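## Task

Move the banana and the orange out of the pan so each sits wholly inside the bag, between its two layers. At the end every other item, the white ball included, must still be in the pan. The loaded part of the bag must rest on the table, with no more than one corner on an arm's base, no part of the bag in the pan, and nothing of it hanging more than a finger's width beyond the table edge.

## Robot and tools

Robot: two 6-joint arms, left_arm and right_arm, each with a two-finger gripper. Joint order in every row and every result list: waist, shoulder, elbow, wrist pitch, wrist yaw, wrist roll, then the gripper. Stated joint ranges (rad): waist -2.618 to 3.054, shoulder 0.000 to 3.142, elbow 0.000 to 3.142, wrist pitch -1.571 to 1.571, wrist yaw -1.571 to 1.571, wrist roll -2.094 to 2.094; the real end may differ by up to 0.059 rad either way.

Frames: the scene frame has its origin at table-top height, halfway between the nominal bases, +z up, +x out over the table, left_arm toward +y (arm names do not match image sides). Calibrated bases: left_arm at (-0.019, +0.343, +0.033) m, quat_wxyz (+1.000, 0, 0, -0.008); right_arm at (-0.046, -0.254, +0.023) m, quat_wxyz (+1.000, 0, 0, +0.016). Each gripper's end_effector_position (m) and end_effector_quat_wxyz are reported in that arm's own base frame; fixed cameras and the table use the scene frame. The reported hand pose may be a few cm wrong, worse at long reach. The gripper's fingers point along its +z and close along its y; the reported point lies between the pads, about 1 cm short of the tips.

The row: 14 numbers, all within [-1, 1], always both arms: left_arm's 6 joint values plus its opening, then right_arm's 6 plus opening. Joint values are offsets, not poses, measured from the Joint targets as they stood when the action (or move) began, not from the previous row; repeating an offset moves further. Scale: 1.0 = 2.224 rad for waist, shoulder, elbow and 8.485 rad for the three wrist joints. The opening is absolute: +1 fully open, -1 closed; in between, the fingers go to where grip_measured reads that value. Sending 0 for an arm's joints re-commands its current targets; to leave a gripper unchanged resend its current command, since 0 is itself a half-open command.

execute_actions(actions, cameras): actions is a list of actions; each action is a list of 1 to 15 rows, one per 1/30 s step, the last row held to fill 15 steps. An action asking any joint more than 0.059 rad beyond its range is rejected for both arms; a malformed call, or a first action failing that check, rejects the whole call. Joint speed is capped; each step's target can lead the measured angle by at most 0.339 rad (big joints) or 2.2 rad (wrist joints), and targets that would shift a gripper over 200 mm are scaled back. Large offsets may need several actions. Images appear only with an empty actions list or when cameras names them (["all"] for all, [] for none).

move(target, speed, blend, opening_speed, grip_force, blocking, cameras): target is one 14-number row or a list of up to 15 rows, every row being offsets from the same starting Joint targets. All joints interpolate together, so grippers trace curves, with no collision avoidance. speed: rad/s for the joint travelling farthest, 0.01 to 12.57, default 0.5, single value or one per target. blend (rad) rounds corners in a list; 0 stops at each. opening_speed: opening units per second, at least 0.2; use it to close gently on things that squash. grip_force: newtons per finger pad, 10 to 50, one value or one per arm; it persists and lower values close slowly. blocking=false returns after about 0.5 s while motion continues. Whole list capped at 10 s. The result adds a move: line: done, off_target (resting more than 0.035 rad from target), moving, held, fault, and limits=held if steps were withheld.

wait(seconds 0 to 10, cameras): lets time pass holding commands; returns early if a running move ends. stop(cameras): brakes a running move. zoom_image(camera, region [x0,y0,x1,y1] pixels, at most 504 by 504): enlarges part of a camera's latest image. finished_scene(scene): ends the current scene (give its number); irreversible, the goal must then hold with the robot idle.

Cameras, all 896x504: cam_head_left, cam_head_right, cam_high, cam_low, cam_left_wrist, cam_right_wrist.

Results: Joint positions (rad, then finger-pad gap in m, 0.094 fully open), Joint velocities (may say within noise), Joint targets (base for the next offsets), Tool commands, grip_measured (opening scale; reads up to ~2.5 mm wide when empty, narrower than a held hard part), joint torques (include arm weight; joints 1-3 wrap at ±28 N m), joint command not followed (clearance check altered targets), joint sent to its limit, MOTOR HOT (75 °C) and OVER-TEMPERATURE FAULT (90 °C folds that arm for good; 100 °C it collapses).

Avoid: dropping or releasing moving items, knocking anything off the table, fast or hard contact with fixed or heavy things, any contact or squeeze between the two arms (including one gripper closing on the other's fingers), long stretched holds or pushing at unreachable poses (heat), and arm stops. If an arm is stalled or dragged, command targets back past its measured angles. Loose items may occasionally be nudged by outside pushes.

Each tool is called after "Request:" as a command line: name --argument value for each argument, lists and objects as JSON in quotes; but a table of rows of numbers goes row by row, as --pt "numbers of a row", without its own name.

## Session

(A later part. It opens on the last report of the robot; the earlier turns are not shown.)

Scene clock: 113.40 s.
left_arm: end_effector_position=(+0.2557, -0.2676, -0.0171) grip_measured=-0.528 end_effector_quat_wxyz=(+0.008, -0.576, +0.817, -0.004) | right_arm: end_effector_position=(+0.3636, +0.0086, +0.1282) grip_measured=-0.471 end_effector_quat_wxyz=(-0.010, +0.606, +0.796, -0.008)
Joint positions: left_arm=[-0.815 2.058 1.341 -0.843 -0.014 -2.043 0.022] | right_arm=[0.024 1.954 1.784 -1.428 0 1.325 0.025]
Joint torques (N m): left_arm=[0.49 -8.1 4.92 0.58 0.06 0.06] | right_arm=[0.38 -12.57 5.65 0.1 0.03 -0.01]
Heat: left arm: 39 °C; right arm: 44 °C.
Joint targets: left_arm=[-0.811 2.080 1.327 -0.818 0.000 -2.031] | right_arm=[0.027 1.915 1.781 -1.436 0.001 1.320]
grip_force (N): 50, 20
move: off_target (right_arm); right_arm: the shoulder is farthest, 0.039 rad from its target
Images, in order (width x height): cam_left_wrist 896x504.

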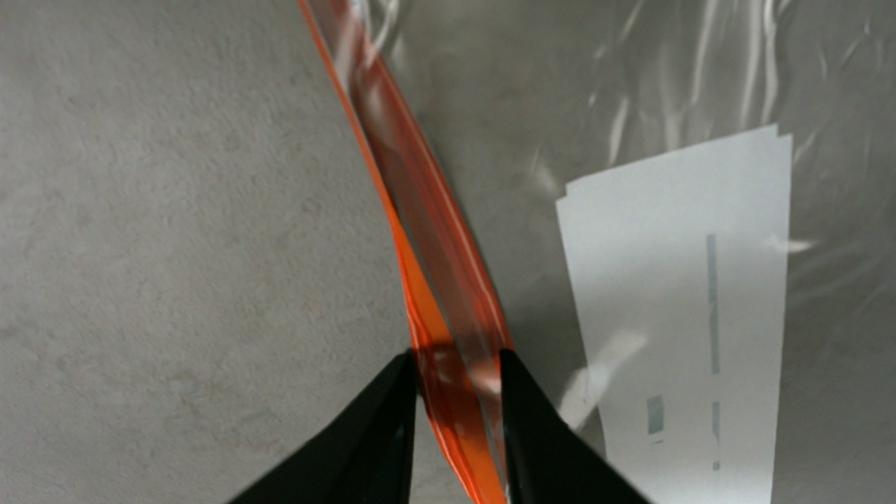

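Request:
move --pt "0 -0.0367 0 -0.0097 0 0 -0.53 0 0 0 0 0 0 -0.5" --pt "-0.0061 -0.0367 -0.01 -0.0084 0 -0.0016 -0.53 0 0 0 0 0 0 -0.5" --pt "-0.0061 -0.0144 -0.0223 0.0021 0 -0.0016 -0.53 0 0 0 0 0 0 -0.5" --speed 0.2 --blend '[0.005,0.005,0]' --cameras '["cam_left_wrist"]'

Scene clock: 115.53 s.
left_arm: end_effector_position=(+0.2489, -0.2623, -0.0173) grip_measured=-0.528 end_effector_quat_wxyz=(+0.008, -0.575, +0.818, -0.007) | right_arm: end_effector_position=(+0.3636, +0.0086, +0.1282) grip_measured=-0.471 end_effector_quat_wxyz=(-0.010, +0.606, +0.796, -0.008)
Joint positions: left_arm=[-0.818 2.025 1.289 -0.818 -0.014 -2.043 0.022] | right_arm=[0.024 1.954 1.784 -1.428 0 1.325 0.025]
Joint torques (N m): left_arm=[-0.28 -7.65 5.09 0.53 0.06 -0.06] | right_arm=[0.4 -12.59 5.67 0.1 0.03 0]
Heat: left arm: 38 °C; right arm: 45 °C.
Joint targets: left_arm=[-0.825 2.048 1.278 -0.801 0.000 -2.045] | right_arm=[0.027 1.915 1.781 -1.436 0.001 1.320]
grip_force (N): 50, 20
move: off_target (right_arm); right_arm: the shoulder is farthest, 0.039 rad from its target
Images, in order (width x height): cam_left_wrist 896x504.

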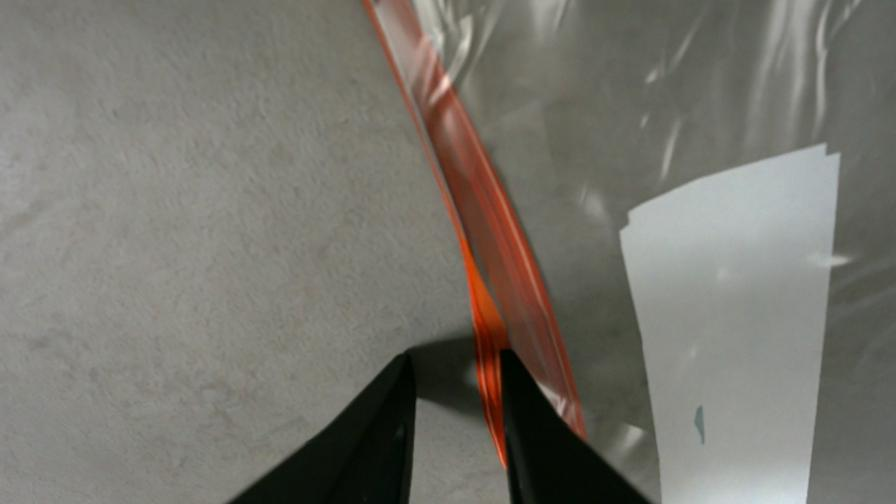

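Request:
move --pt "0 0.0054 0 0.0014 0 0 -0.53 0 0 0 0 0 0 -0.5" --speed 0.1

Request:
move --target '[0,0,0,0,0,0,-1,0,0,0,0,0,0,-0.5]' --opening_speed 0.5 --cameras '["cam_left_wrist"]'

Scene clock: 116.47 s.
left_arm: end_effector_position=(+0.2492, -0.2626, -0.0179) grip_measured=-0.529 end_effector_quat_wxyz=(+0.008, -0.575, +0.818, -0.007) | right_arm: end_effector_position=(+0.3636, +0.0086, +0.1282) grip_measured=-0.471 end_effector_quat_wxyz=(-0.010, +0.606, +0.796, -0.008)
Joint positions: left_arm=[-0.818 2.027 1.289 -0.816 -0.014 -2.043 0.022] | right_arm=[0.024 1.954 1.784 -1.428 0 1.325 0.025]
Joint torques (N m): left_arm=[-0.28 -6.93 5.07 0.63 0.06 -0.07] | right_arm=[0.38 -12.59 5.65 0.1 0.03 0]
Heat: left arm: 38 °C; right arm: 45 °C.
Joint targets: left_arm=[-0.825 2.060 1.278 -0.789 0.000 -2.045] | right_arm=[0.027 1.915 1.781 -1.436 0.001 1.320]
grip_force (N): 50, 20
move: off_target (right_arm); right_arm: the shoulder is farthest, 0.039 rad from its target

Scene clock: 117.63 s.
left_arm: end_effector_position=(+0.2524, -0.2661, -0.0178) grip_measured=-0.985 end_effector_quat_wxyz=(+0.010, -0.575, +0.818, -0.017) | right_arm: end_effector_position=(+0.3636, +0.0086, +0.1282) grip_measured=-0.471 end_effector_quat_wxyz=(-0.010, +0.606, +0.796, -0.008)
Joint positions: left_arm=[-0.818 2.027 1.289 -0.797 -0.014 -2.043 0.001] | right_arm=[0.024 1.954 1.784 -1.428 0 1.325 0.025]
Joint torques (N m): left_arm=[-0.31 -6.94 5.14 0.45 0.06 -0.06] | right_arm=[0.39 -12.59 5.63 0.1 0.03 -0.01]
Heat: left arm: 38 °C; right arm: 45 °C.
Joint targets: left_arm=[-0.825 2.060 1.278 -0.789 0.000 -2.045] | right_arm=[0.027 1.915 1.781 -1.436 0.001 1.320]
grip_force (N): 50, 20
move: off_target (right_arm); right_arm: the shoulder is farthest, 0.039 rad from its target
Images, in order (width x height): cam_left_wrist 896x504.

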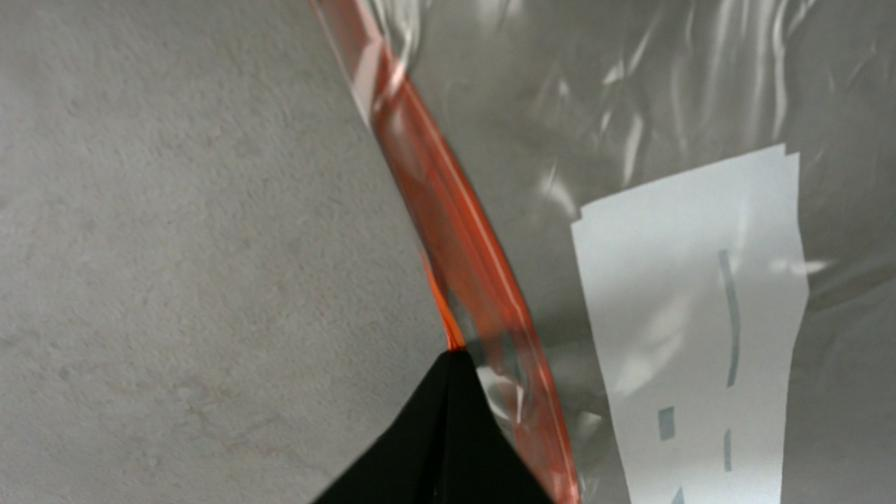

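Request:
move --target '[0.0112,-0.0277,0.1352,-0.0427,0,0.0029,-1,0,0,0,0,0,0,-0.5]' --speed 0.25 --cameras '["cam_left_wrist","cam_head_left","cam_low","cam_high"]'

Request:
zoom_image --camera "cam_head_left" --region '[280, 180, 480, 330]'

Request:
zoom_image --camera "cam_low" --region '[400, 250, 550, 370]'

Request:
zoom_image --camera "cam_high" --region '[340, 100, 560, 320]'

Scene clock: 120.13 s.
left_arm: end_effector_position=(+0.2601, -0.2678, +0.0454) grip_measured=-0.985 end_effector_quat_wxyz=(+0.004, -0.575, +0.818, +0.019) | right_arm: end_effector_position=(+0.3636, +0.0086, +0.1282) grip_measured=-0.471 end_effector_quat_wxyz=(-0.010, +0.606, +0.796, -0.008)
Joint positions: left_arm=[-0.807 2.028 1.56 -1.139 -0.014 -2.032 0.001] | right_arm=[0.024 1.954 1.784 -1.428 0 1.325 0.025]
Joint torques (N m): left_arm=[0.75 -12.26 8.5 0.05 0.06 0.06] | right_arm=[0.4 -12.59 5.65 0.11 0.03 0]
Heat: left arm: 38 °C; right arm: 45 °C.
Joint targets: left_arm=[-0.800 1.998 1.579 -1.151 0.000 -2.020] | right_arm=[0.027 1.915 1.781 -1.436 0.001 1.320]
grip_force (N): 50, 20
move: off_target (right_arm); right_arm: the shoulder is farthest, 0.039 rad from its target
Images, in order (width x height): cam_head_left 896x504, cam_high 896x504, cam_low 896x504, cam_left_wrist 896x504.

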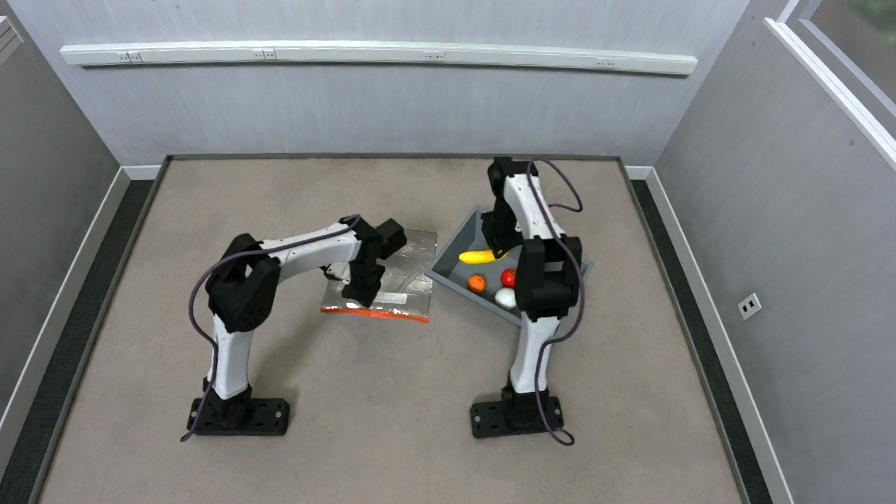

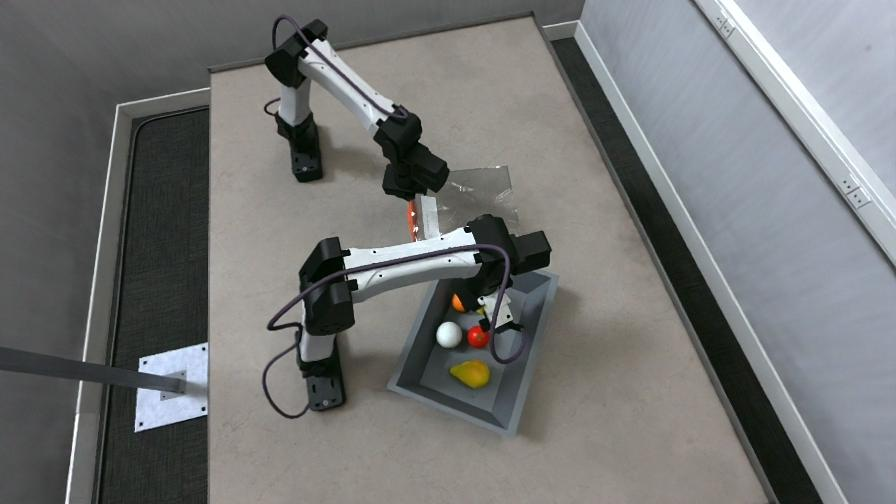

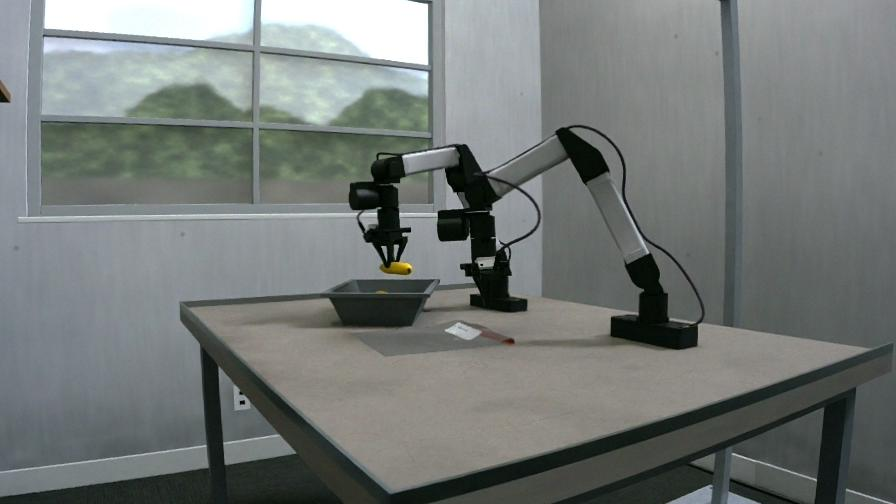

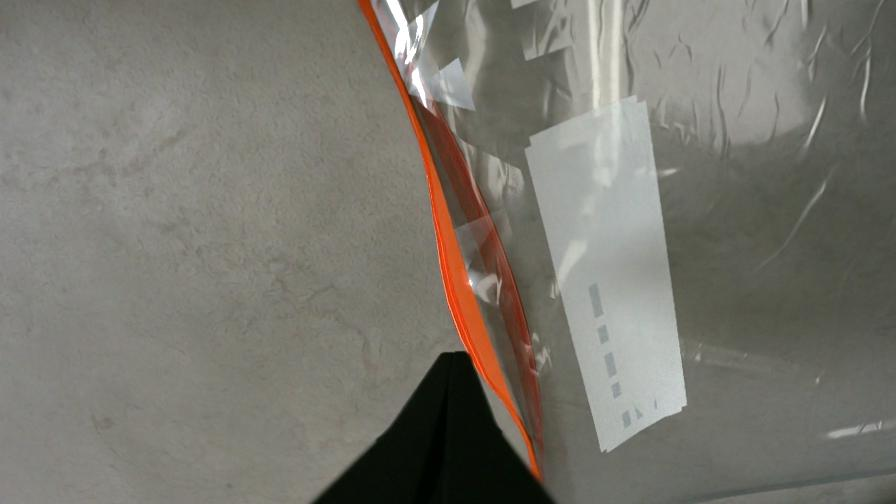

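Scaled by 2.520 from the camera's 896x504 image, which has a finer 1280x720 frame.

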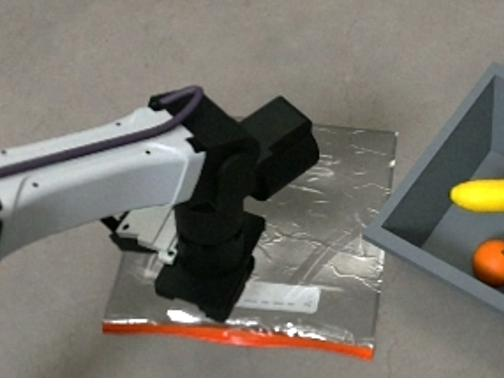

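Scaled by 3.360 from the camera's 896x504 image, which has a finer 1280x720 frame.

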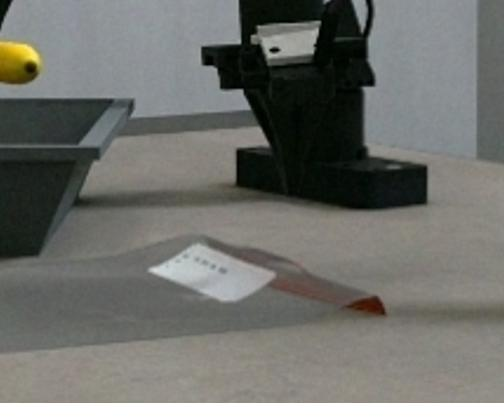

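Scaled by 2.291 from the camera's 896x504 image, which has a finer 1280x720 frame.

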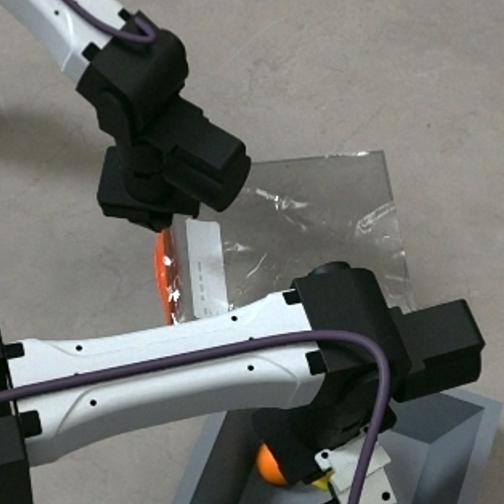

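Request:
move --target '[-0.0075,0.0301,-0.1259,0.0408,0,-0.0014,-0.45,0,0,0,0,0,0,-0.5]' --speed 0.2 --cameras '["cam_left_wrist"]'

Request:
zoom_image --camera "cam_left_wrist" --region '[350, 220, 650, 500]'

Scene clock: 123.33 s.
left_arm: end_effector_position=(+0.2531, -0.2624, -0.0175) grip_measured=-0.451 end_effector_quat_wxyz=(+0.007, -0.573, +0.819, -0.002) | right_arm: end_effector_position=(+0.3636, +0.0086, +0.1282) grip_measured=-0.471 end_effector_quat_wxyz=(-0.010, +0.606, +0.796, -0.008)
Joint positions: left_arm=[-0.81 2.044 1.316 -0.838 -0.014 -2.032 0.026] | right_arm=[0.024 1.954 1.784 -1.428 0 1.325 0.025]
Joint torques (N m): left_arm=[-0.28 -8.01 4.41 0.68 0.06 -0.05] | right_arm=[0.38 -12.57 5.65 0.1 0.02 -0.01]
Heat: left arm: 39 °C; right arm: 45 °C.
Joint targets: left_arm=[-0.817 2.065 1.299 -0.805 0.000 -2.032] | right_arm=[0.027 1.915 1.781 -1.436 0.001 1.320]
grip_force (N): 50, 20
move: off_target (right_arm); right_arm: the shoulder is farthest, 0.039 rad from its target
Images, in order (width x height): cam_left_wrist 896x504.

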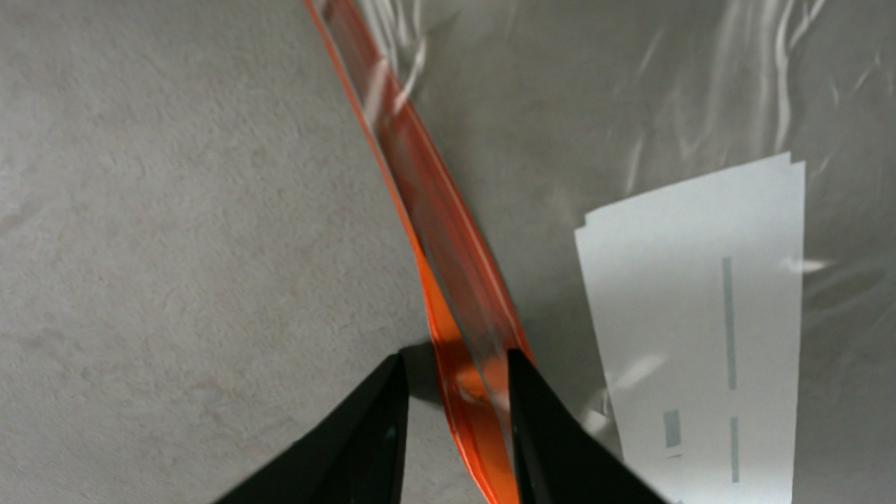

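Scaled by 1.680 from the camera's 896x504 image, which has a finer 1280x720 frame.

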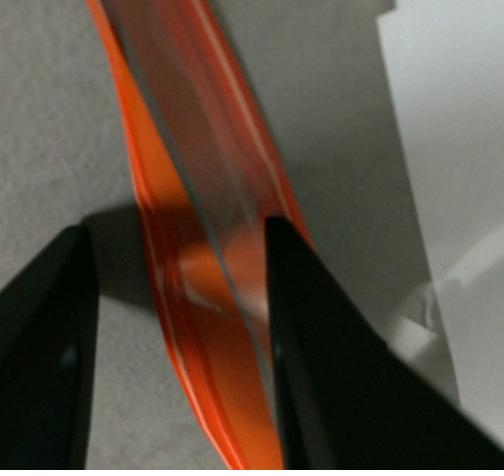

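Request:
move --pt "0 -0.01 0.0225 -0.0086 0 0 -0.28 0 0 0 0 0 0 -0.5" --pt "0.0171 0 0.0504 -0.0115 0 0.0035 -0.28 0 0 0 0 0 0 -0.5" --pt "0.0171 0.0139 0.0504 -0.0083 0 0.0035 -0.28 0 0 0 0 0 0 -0.5" --speed 0.2 --blend '[0.01,0.01,0]' --cameras '["cam_left_wrist"]'

Request:
zoom_image --camera "cam_left_wrist" --region '[350, 220, 650, 500]'

Scene clock: 125.33 s.
left_arm: end_effector_position=(+0.2701, -0.2648, -0.0127) grip_measured=-0.282 end_effector_quat_wxyz=(+0.007, -0.578, +0.816, -0.002) | right_arm: end_effector_position=(+0.3636, +0.0086, +0.1282) grip_measured=-0.471 end_effector_quat_wxyz=(-0.010, +0.606, +0.796, -0.008)
Joint positions: left_arm=[-0.782 2.081 1.397 -0.88 -0.013 -2.014 0.034] | right_arm=[0.024 1.954 1.784 -1.428 0 1.325 0.025]
Joint torques (N m): left_arm=[0.43 -8.87 7.71 0.34 0.05 0.07] | right_arm=[0.39 -12.6 5.67 0.1 0.03 0]
Heat: left arm: 39 °C; right arm: 45 °C.
Joint targets: left_arm=[-0.779 2.096 1.411 -0.875 0.000 -2.002] | right_arm=[0.027 1.915 1.781 -1.436 0.001 1.320]
grip_force (N): 50, 20
move: off_target (right_arm); right_arm: the shoulder is farthest, 0.039 rad from its target
Images, in order (width x height): cam_left_wrist 896x504.

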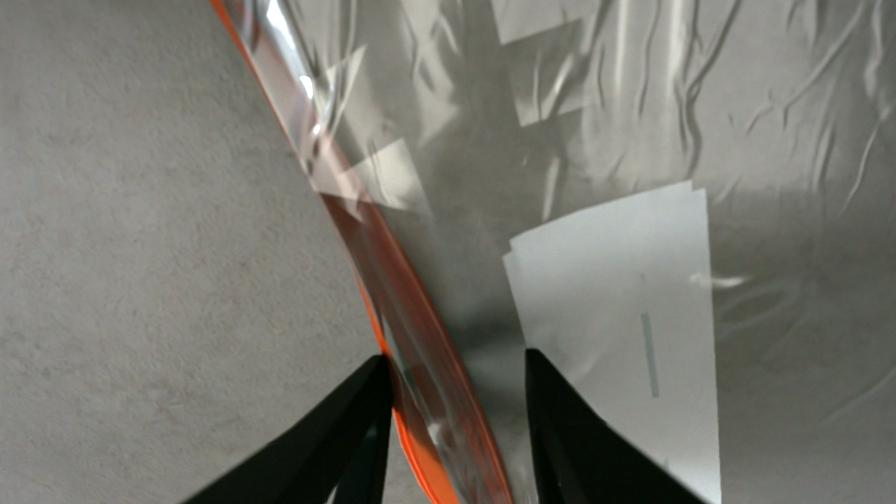

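Scaled by 1.680 from the camera's 896x504 image, which has a finer 1280x720 frame.

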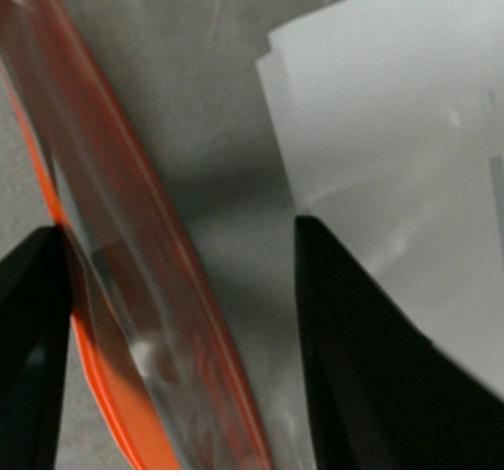

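Request:
move --pt "0 0.0058 0 0.0015 0 0 -0.28 0 0 0 0 0 0 -0.5" --speed 0.1

Request:
move --target '[0,0,0,0,0,0,-1,0,0,0,0,0,0,-0.5]' --opening_speed 0.6 --cameras '["cam_left_wrist"]'

Request:
zoom_image --camera "cam_left_wrist" --region '[350, 220, 650, 500]'

Scene clock: 126.37 s.
left_arm: end_effector_position=(+0.2704, -0.2652, -0.0157) grip_measured=-0.282 end_effector_quat_wxyz=(+0.007, -0.578, +0.816, -0.001) | right_arm: end_effector_position=(+0.3636, +0.0086, +0.1282) grip_measured=-0.471 end_effector_quat_wxyz=(-0.010, +0.606, +0.796, -0.008)
Joint positions: left_arm=[-0.782 2.09 1.397 -0.874 -0.013 -2.014 0.034] | right_arm=[0.024 1.954 1.784 -1.428 0 1.325 0.025]
Joint torques (N m): left_arm=[0.47 -8.55 7.6 0.41 0.06 0.06] | right_arm=[0.38 -12.59 5.65 0.1 0.03 -0.01]
Heat: left arm: 39 °C; right arm: 46 °C.
Joint targets: left_arm=[-0.779 2.109 1.411 -0.863 0.000 -2.003] | right_arm=[0.027 1.915 1.781 -1.436 0.001 1.320]
grip_force (N): 50, 20
move: off_target (right_arm); right_arm: the shoulder is farthest, 0.039 rad from its target

Scene clock: 127.77 s.
left_arm: end_effector_position=(+0.2708, -0.2656, -0.0157) grip_measured=-0.981 end_effector_quat_wxyz=(+0.007, -0.578, +0.816, -0.002) | right_arm: end_effector_position=(+0.3636, +0.0086, +0.1282) grip_measured=-0.471 end_effector_quat_wxyz=(-0.010, +0.606, +0.796, -0.008)
Joint positions: left_arm=[-0.782 2.09 1.397 -0.871 -0.013 -2.014 0.001] | right_arm=[0.024 1.954 1.784 -1.428 0 1.325 0.025]
Joint torques (N m): left_arm=[0.49 -8.61 7.64 0.39 0.05 0.06] | right_arm=[0.38 -12.6 5.63 0.11 0.03 0]
Heat: left arm: 39 °C; right arm: 46 °C.
Joint targets: left_arm=[-0.779 2.109 1.411 -0.862 0.000 -2.002] | right_arm=[0.027 1.915 1.781 -1.436 0.001 1.320]
grip_force (N): 50, 20
move: off_target (right_arm); right_arm: the shoulder is farthest, 0.039 rad from its target
Images, in order (width x height): cam_left_wrist 896x504.

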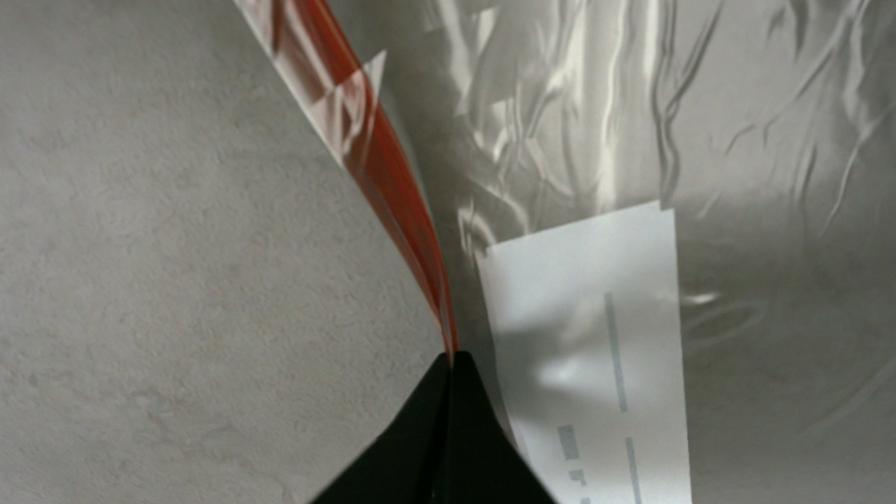

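Scaled by 1.680 from the camera's 896x504 image, which has a finer 1280x720 frame.

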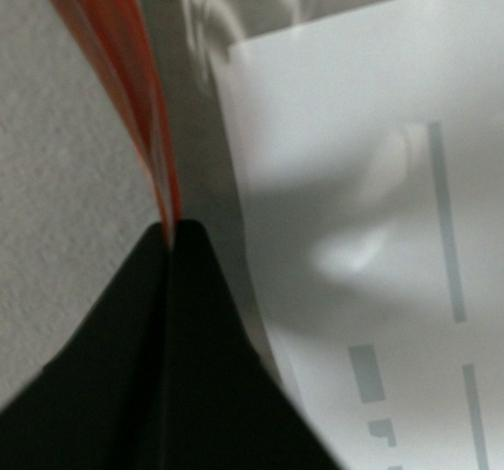

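Request:
move --target '[0,-0.034,0.115,-0.0389,0,0,-1,0,0,0,0,0,0,-0.5]' --speed 0.25 --cameras '["cam_left_wrist","cam_head_left","cam_low"]'

Request:
zoom_image --camera "cam_head_left" --region '[280, 180, 480, 330]'

Request:
zoom_image --camera "cam_low" --region '[400, 250, 550, 370]'

Scene clock: 130.03 s.
left_arm: end_effector_position=(+0.2765, -0.2713, +0.0548) grip_measured=-0.982 end_effector_quat_wxyz=(+0.005, -0.578, +0.816, +0.012) | right_arm: end_effector_position=(+0.3636, +0.0086, +0.1282) grip_measured=-0.471 end_effector_quat_wxyz=(-0.010, +0.606, +0.796, -0.008)
Joint positions: left_arm=[-0.782 2.062 1.648 -1.18 -0.013 -2.014 0.001] | right_arm=[0.024 1.954 1.784 -1.428 0 1.325 0.025]
Joint torques (N m): left_arm=[0.44 -12.51 8.53 0.07 0.06 0.06] | right_arm=[0.39 -12.6 5.63 0.1 0.03 -0.01]
Heat: left arm: 39 °C; right arm: 46 °C.
Joint targets: left_arm=[-0.779 2.033 1.666 -1.192 0.000 -2.003] | right_arm=[0.027 1.915 1.781 -1.436 0.001 1.320]
grip_force (N): 50, 20
move: off_target (right_arm); right_arm: the shoulder is farthest, 0.039 rad from its target
Images, in order (width x height): cam_head_left 896x504, cam_low 896x504, cam_left_wrist 896x504.

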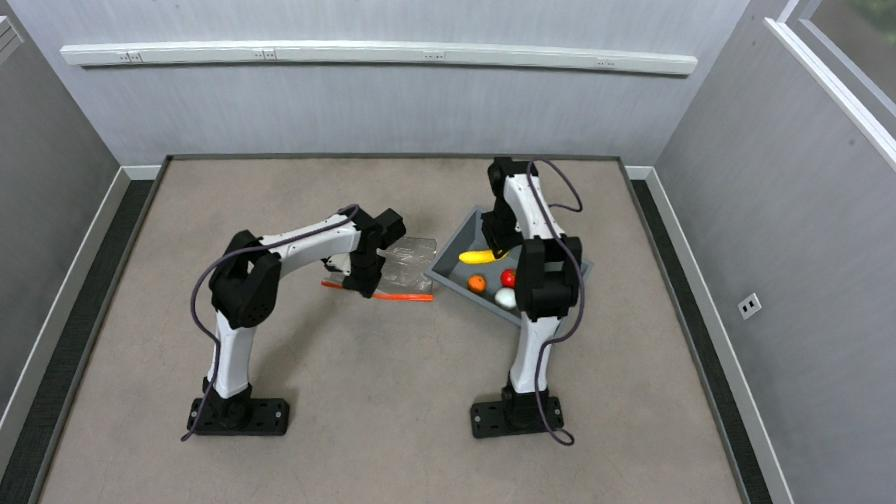

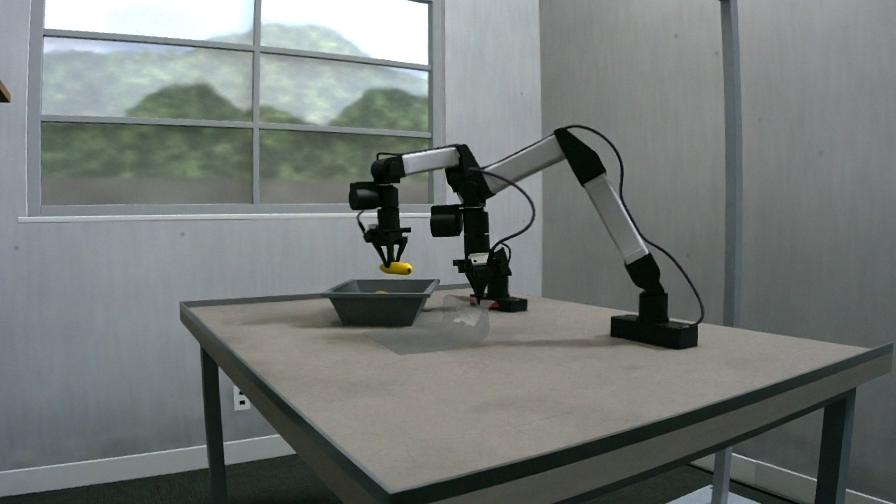

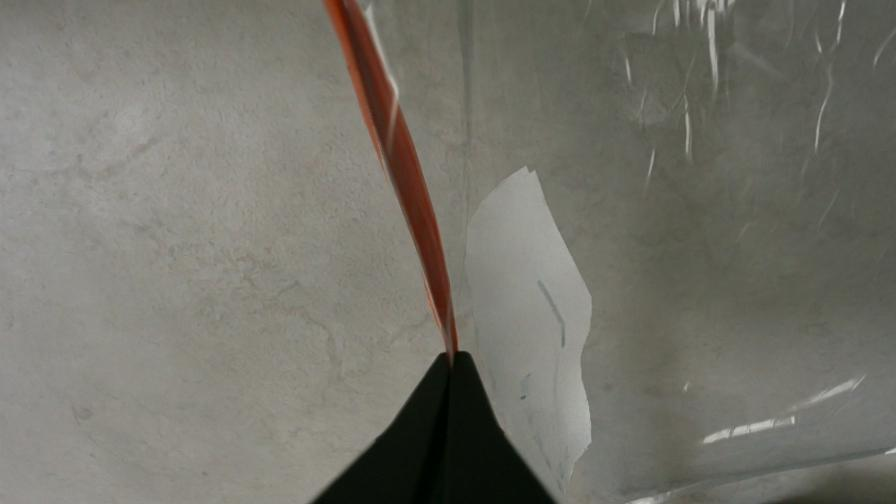

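Scaled by 2.520 from the camera's 896x504 image, which has a finer 1280x720 frame.

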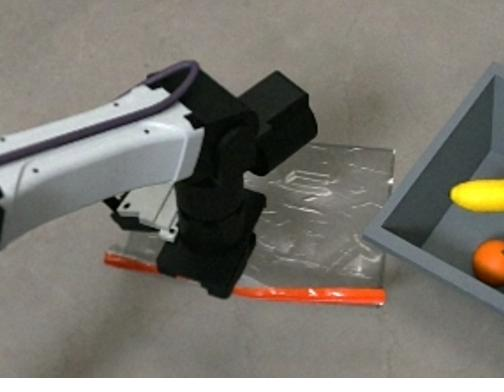

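Scaled by 3.360 from the camera's 896x504 image, which has a finer 1280x720 frame.

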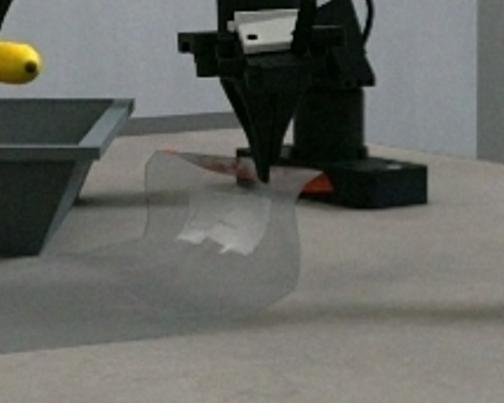

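Request:
move --pt "-0.0369 -0.0277 -0.186 0.0401 0 -0.0059 -1 0 0 0 0 0 0 -0.5" --pt "-0.0369 -0.0277 -0.186 0.0401 0 -0.0059 -0.2 0 0 0 0 0 0 -0.5" --pt "-0.0369 -0.0277 -0.06 0.0070 0 -0.0059 -0.2 0 0 0 0 0 0 -0.5" --speed 0.4 --cameras '["cam_left_wrist","cam_head_left","cam_low"]'

Request:
zoom_image --camera "cam_head_left" --region '[280, 180, 480, 330]'

Request:
zoom_image --camera "cam_low" --region '[400, 250, 550, 370]'

Scene clock: 134.37 s.
left_arm: end_effector_position=(+0.2424, -0.2748, +0.0454) grip_measured=-0.202 end_effector_quat_wxyz=(+0.005, -0.559, +0.829, +0.017) | right_arm: end_effector_position=(+0.3636, +0.0086, +0.1282) grip_measured=-0.471 end_effector_quat_wxyz=(-0.010, +0.606, +0.796, -0.008)
Joint positions: left_arm=[-0.854 1.998 1.516 -1.121 -0.013 -2.042 0.038] | right_arm=[0.024 1.954 1.784 -1.428 0 1.325 0.025]
Joint torques (N m): left_arm=[-0.28 -11.69 8.29 0.08 0.05 -0.14] | right_arm=[0.38 -12.59 5.64 0.1 0.03 0]
Heat: left arm: 40 °C; right arm: 46 °C.
Joint targets: left_arm=[-0.861 1.972 1.533 -1.133 0.000 -2.053] | right_arm=[0.027 1.915 1.781 -1.436 0.001 1.320]
grip_force (N): 50, 20
move: off_target (right_arm); right_arm: the shoulder is farthest, 0.039 rad from its target
Images, in order (width x height): cam_head_left 896x504, cam_low 896x504, cam_left_wrist 896x504.

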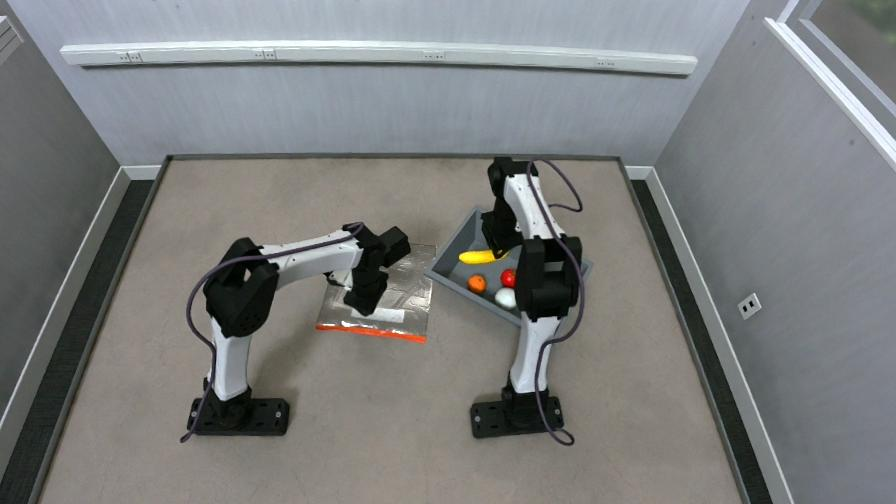

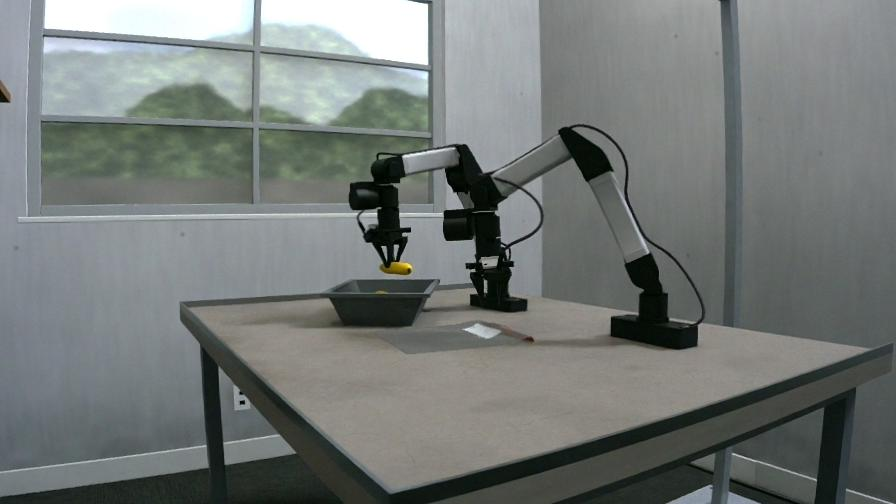

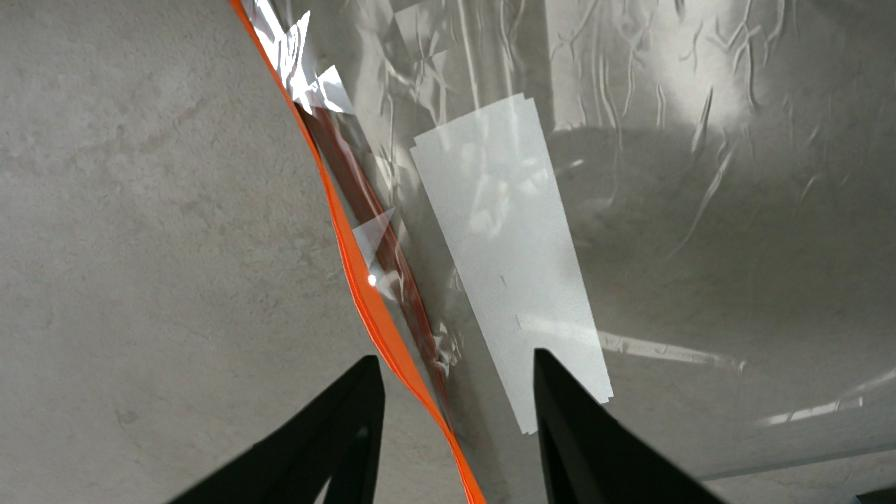

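Scaled by 2.520 from the camera's 896x504 image, which has a finer 1280x720 frame.

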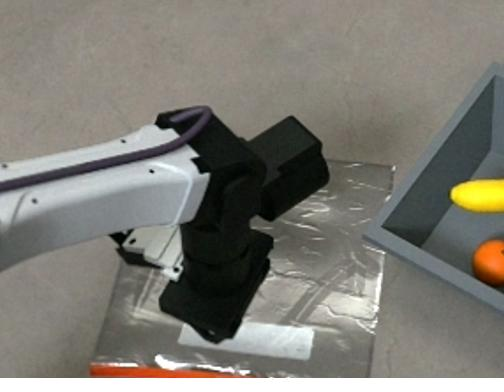

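Scaled by 3.360 from the camera's 896x504 image, which has a finer 1280x720 frame.

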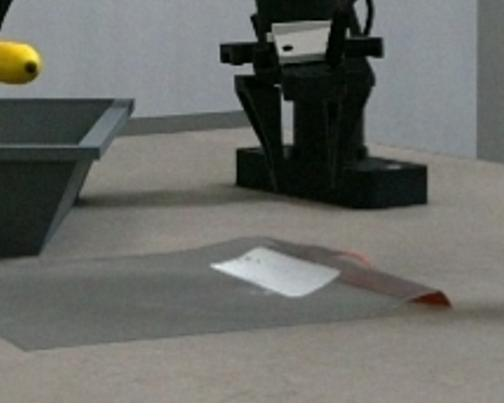

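Request:
move --pt "-0.0414 -0.0414 -0.1048 0.0169 0 -0.0044 -0.4 0 0 0 0 0 0 -0.5" --pt "-0.0414 -0.0009 -0.1614 0.0392 0 -0.0044 -0.4 0 0 0 0 0 0 -0.5" --speed '[0.4,0.2]' --blend '[0.01,0]' --cameras '["cam_left_wrist"]'

Request:
zoom_image --camera "cam_left_wrist" --region '[300, 200, 600, 500]'

Scene clock: 139.37 s.
left_arm: end_effector_position=(+0.1955, -0.2685, -0.0174) grip_measured=-0.398 end_effector_quat_wxyz=(+0.006, -0.535, +0.844, +0.009) | right_arm: end_effector_position=(+0.3636, +0.0086, +0.1282) grip_measured=-0.471 end_effector_quat_wxyz=(-0.010, +0.606, +0.796, -0.008)
Joint positions: left_arm=[-0.949 1.954 1.183 -0.816 -0.013 -2.079 0.028] | right_arm=[0.024 1.954 1.784 -1.428 0 1.325 0.025]
Joint torques (N m): left_arm=[-0.13 -7.43 5.09 0.42 0.06 -0.15] | right_arm=[0.38 -12.62 5.65 0.1 0.03 0]
Heat: left arm: 40 °C; right arm: 47 °C.
Joint targets: left_arm=[-0.953 1.970 1.174 -0.801 0.000 -2.090] | right_arm=[0.027 1.915 1.781 -1.436 0.001 1.320]
grip_force (N): 50, 20
move: off_target (right_arm); right_arm: the shoulder is farthest, 0.039 rad from its target
Images, in order (width x height): cam_left_wrist 896x504.

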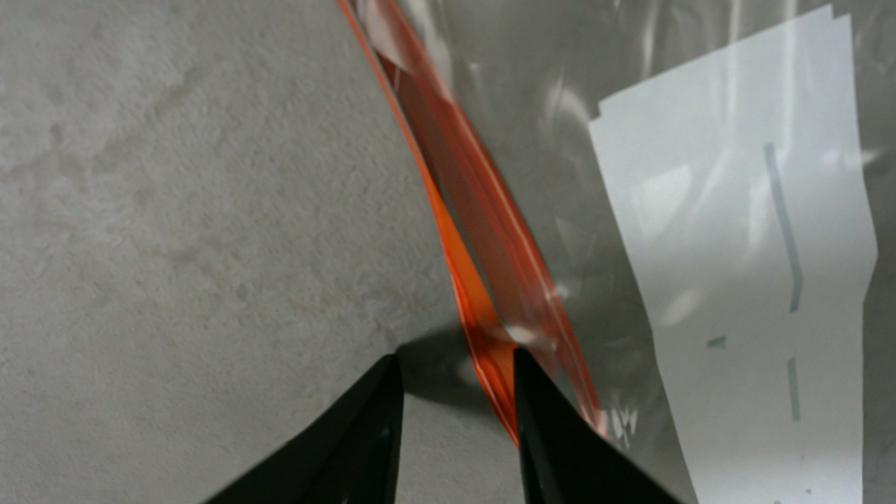

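Scaled by 1.680 from the camera's 896x504 image, which has a finer 1280x720 frame.

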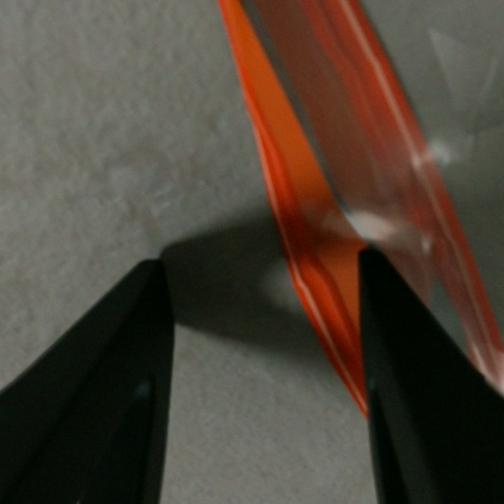

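Request:
move --pt "0 0 0.0342 -0.009 0 0 -0.28 0 0 0 0 0 0 -0.5" --pt "0.0207 0 0.0612 -0.0093 0 0 -0.28 0 0 0 0 0 0 -0.5" --pt "0.0207 0.0144 0.036 -0.0046 0 0 -0.28 0 0 0 0 0 0 -0.5" --speed 0.25 --blend '[0.01,0.01,0]' --cameras '["cam_left_wrist"]'

Request:
zoom_image --camera "cam_left_wrist" --region '[300, 200, 600, 500]'

Scene clock: 142.07 s.
left_arm: end_effector_position=(+0.2157, -0.2731, -0.0115) grip_measured=-0.282 end_effector_quat_wxyz=(+0.006, -0.552, +0.834, +0.005) | right_arm: end_effector_position=(+0.3636, +0.0086, +0.1282) grip_measured=-0.471 end_effector_quat_wxyz=(-0.010, +0.606, +0.796, -0.008)
Joint positions: left_arm=[-0.909 1.989 1.26 -0.851 -0.013 -2.079 0.034] | right_arm=[0.024 1.954 1.784 -1.428 0 1.325 0.025]
Joint torques (N m): left_arm=[0.39 -8.18 5.48 0.38 0.05 -0.14] | right_arm=[0.39 -12.62 5.65 0.1 0.02 0]
Heat: left arm: 39 °C; right arm: 47 °C.
Joint targets: left_arm=[-0.907 2.002 1.254 -0.840 0.000 -2.090] | right_arm=[0.027 1.915 1.781 -1.436 0.001 1.320]
grip_force (N): 50, 20
move: off_target (right_arm); right_arm: the shoulder is farthest, 0.039 rad from its target
Images, in order (width x height): cam_left_wrist 896x504.

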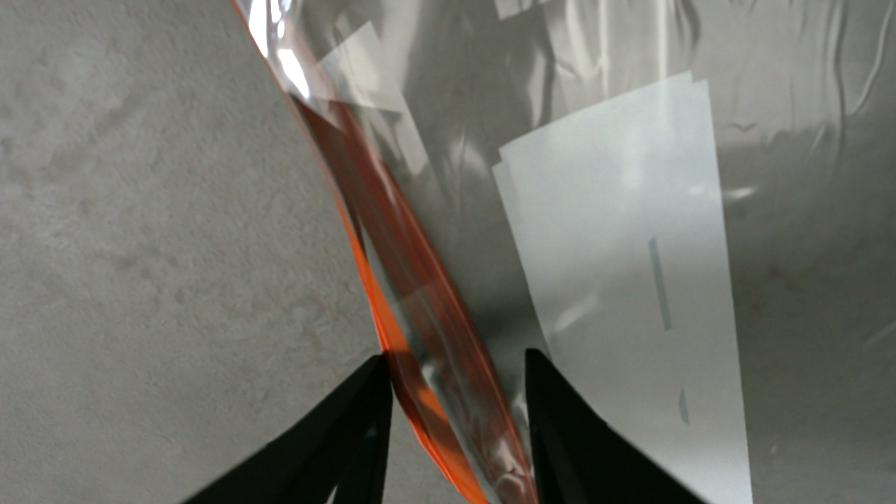

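Scaled by 1.680 from the camera's 896x504 image, which has a finer 1280x720 frame.

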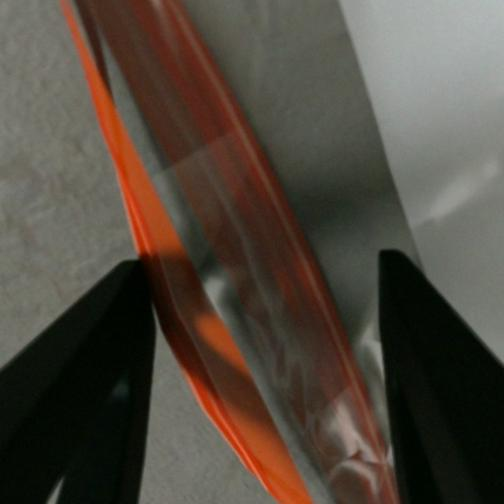

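Request:
move --pt "0 -0.045 0.009 -0.0118 0 0 -0.45 0 0 0 0 0 0 -0.5" --pt "-0.0076 -0.045 -0.0225 -0.0024 0 0 -0.45 0 0 0 0 0 0 -0.5" --pt "-0.0076 -0.0117 -0.0319 0.0052 0 0 -0.45 0 0 0 0 0 0 -0.5" --speed 0.25 --blend '[0.01,0.01,0]' --cameras '["cam_left_wrist"]'

Request:
zoom_image --camera "cam_left_wrist" --region '[300, 200, 600, 500]'

Scene clock: 144.13 s.
left_arm: end_effector_position=(+0.2054, -0.2645, -0.0175) grip_measured=-0.449 end_effector_quat_wxyz=(+0.006, -0.549, +0.836, +0.007) | right_arm: end_effector_position=(+0.3636, +0.0086, +0.1282) grip_measured=-0.471 end_effector_quat_wxyz=(-0.010, +0.606, +0.796, -0.008)
Joint positions: left_arm=[-0.917 1.961 1.192 -0.815 -0.013 -2.079 0.026] | right_arm=[0.024 1.954 1.784 -1.428 0 1.325 0.025]
Joint torques (N m): left_arm=[-0.28 -7.54 5.01 0.47 0.05 -0.14] | right_arm=[0.4 -12.59 5.65 0.11 0.03 -0.01]
Heat: left arm: 39 °C; right arm: 47 °C.
Joint targets: left_arm=[-0.924 1.976 1.183 -0.795 0.000 -2.090] | right_arm=[0.027 1.915 1.781 -1.436 0.001 1.320]
grip_force (N): 50, 20
move: off_target (right_arm); right_arm: the shoulder is farthest, 0.039 rad from its target
Images, in order (width x height): cam_left_wrist 896x504.

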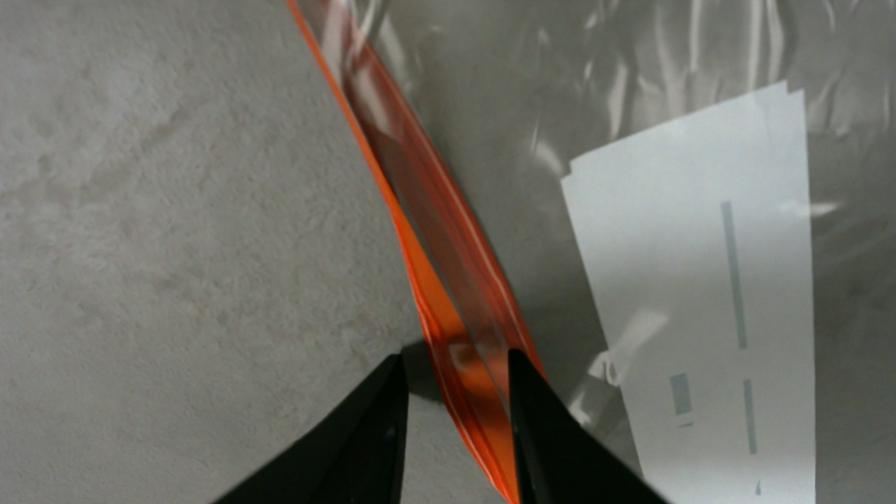

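Scaled by 1.680 from the camera's 896x504 image, which has a finer 1280x720 frame.

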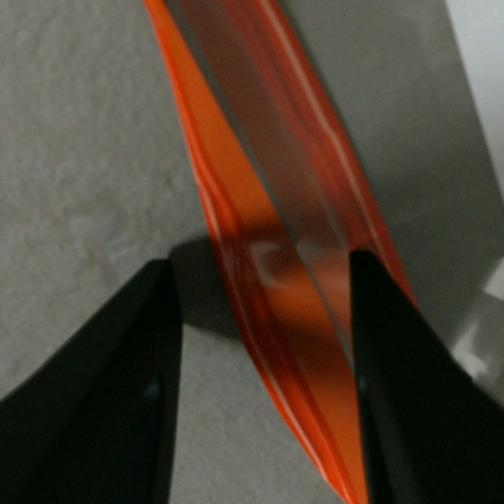

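Request:
move --target '[0,0,0,0,0,0,-1,0,0,0,0,0,0,-0.5]' --opening_speed 0.6 --cameras '["cam_left_wrist"]'

Request:
zoom_image --camera "cam_left_wrist" --region '[300, 200, 600, 500]'

Scene clock: 145.43 s.
left_arm: end_effector_position=(+0.2082, -0.2681, -0.0175) grip_measured=-0.985 end_effector_quat_wxyz=(+0.007, -0.549, +0.836, -0.002) | right_arm: end_effector_position=(+0.3636, +0.0086, +0.1282) grip_measured=-0.471 end_effector_quat_wxyz=(-0.010, +0.606, +0.796, -0.008)
Joint positions: left_arm=[-0.917 1.961 1.192 -0.797 -0.013 -2.08 0.001] | right_arm=[0.024 1.954 1.784 -1.428 0 1.325 0.025]
Joint torques (N m): left_arm=[-0.29 -7.64 5.16 0.31 0.06 -0.15] | right_arm=[0.38 -12.59 5.64 0.1 0.03 -0.01]
Heat: left arm: 39 °C; right arm: 47 °C.
Joint targets: left_arm=[-0.924 1.976 1.183 -0.796 0.000 -2.090] | right_arm=[0.027 1.915 1.781 -1.436 0.001 1.320]
grip_force (N): 50, 20
move: off_target (right_arm); right_arm: the shoulder is farthest, 0.039 rad from its target
Images, in order (width x height): cam_left_wrist 896x504.

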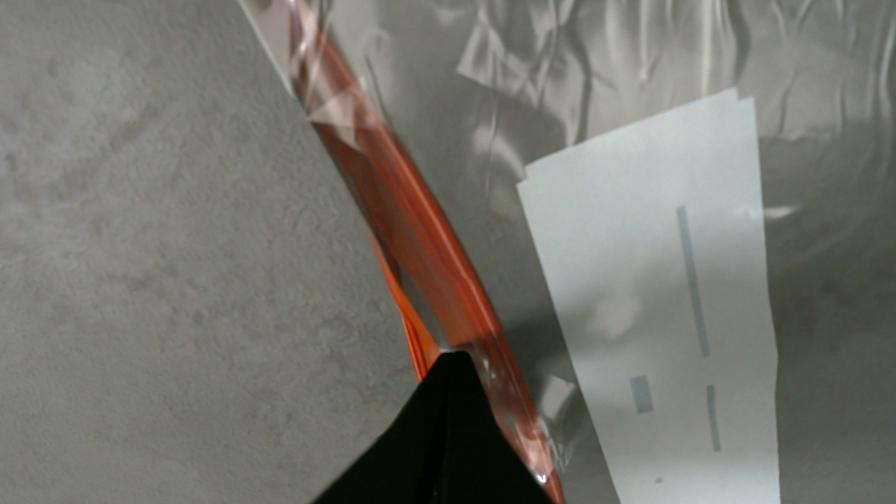

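Scaled by 1.680 from the camera's 896x504 image, which has a finer 1280x720 frame.

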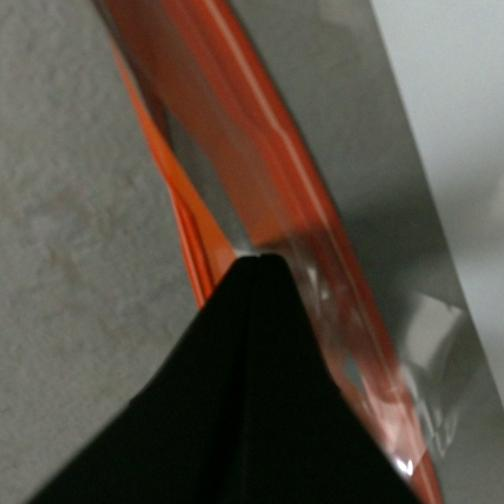

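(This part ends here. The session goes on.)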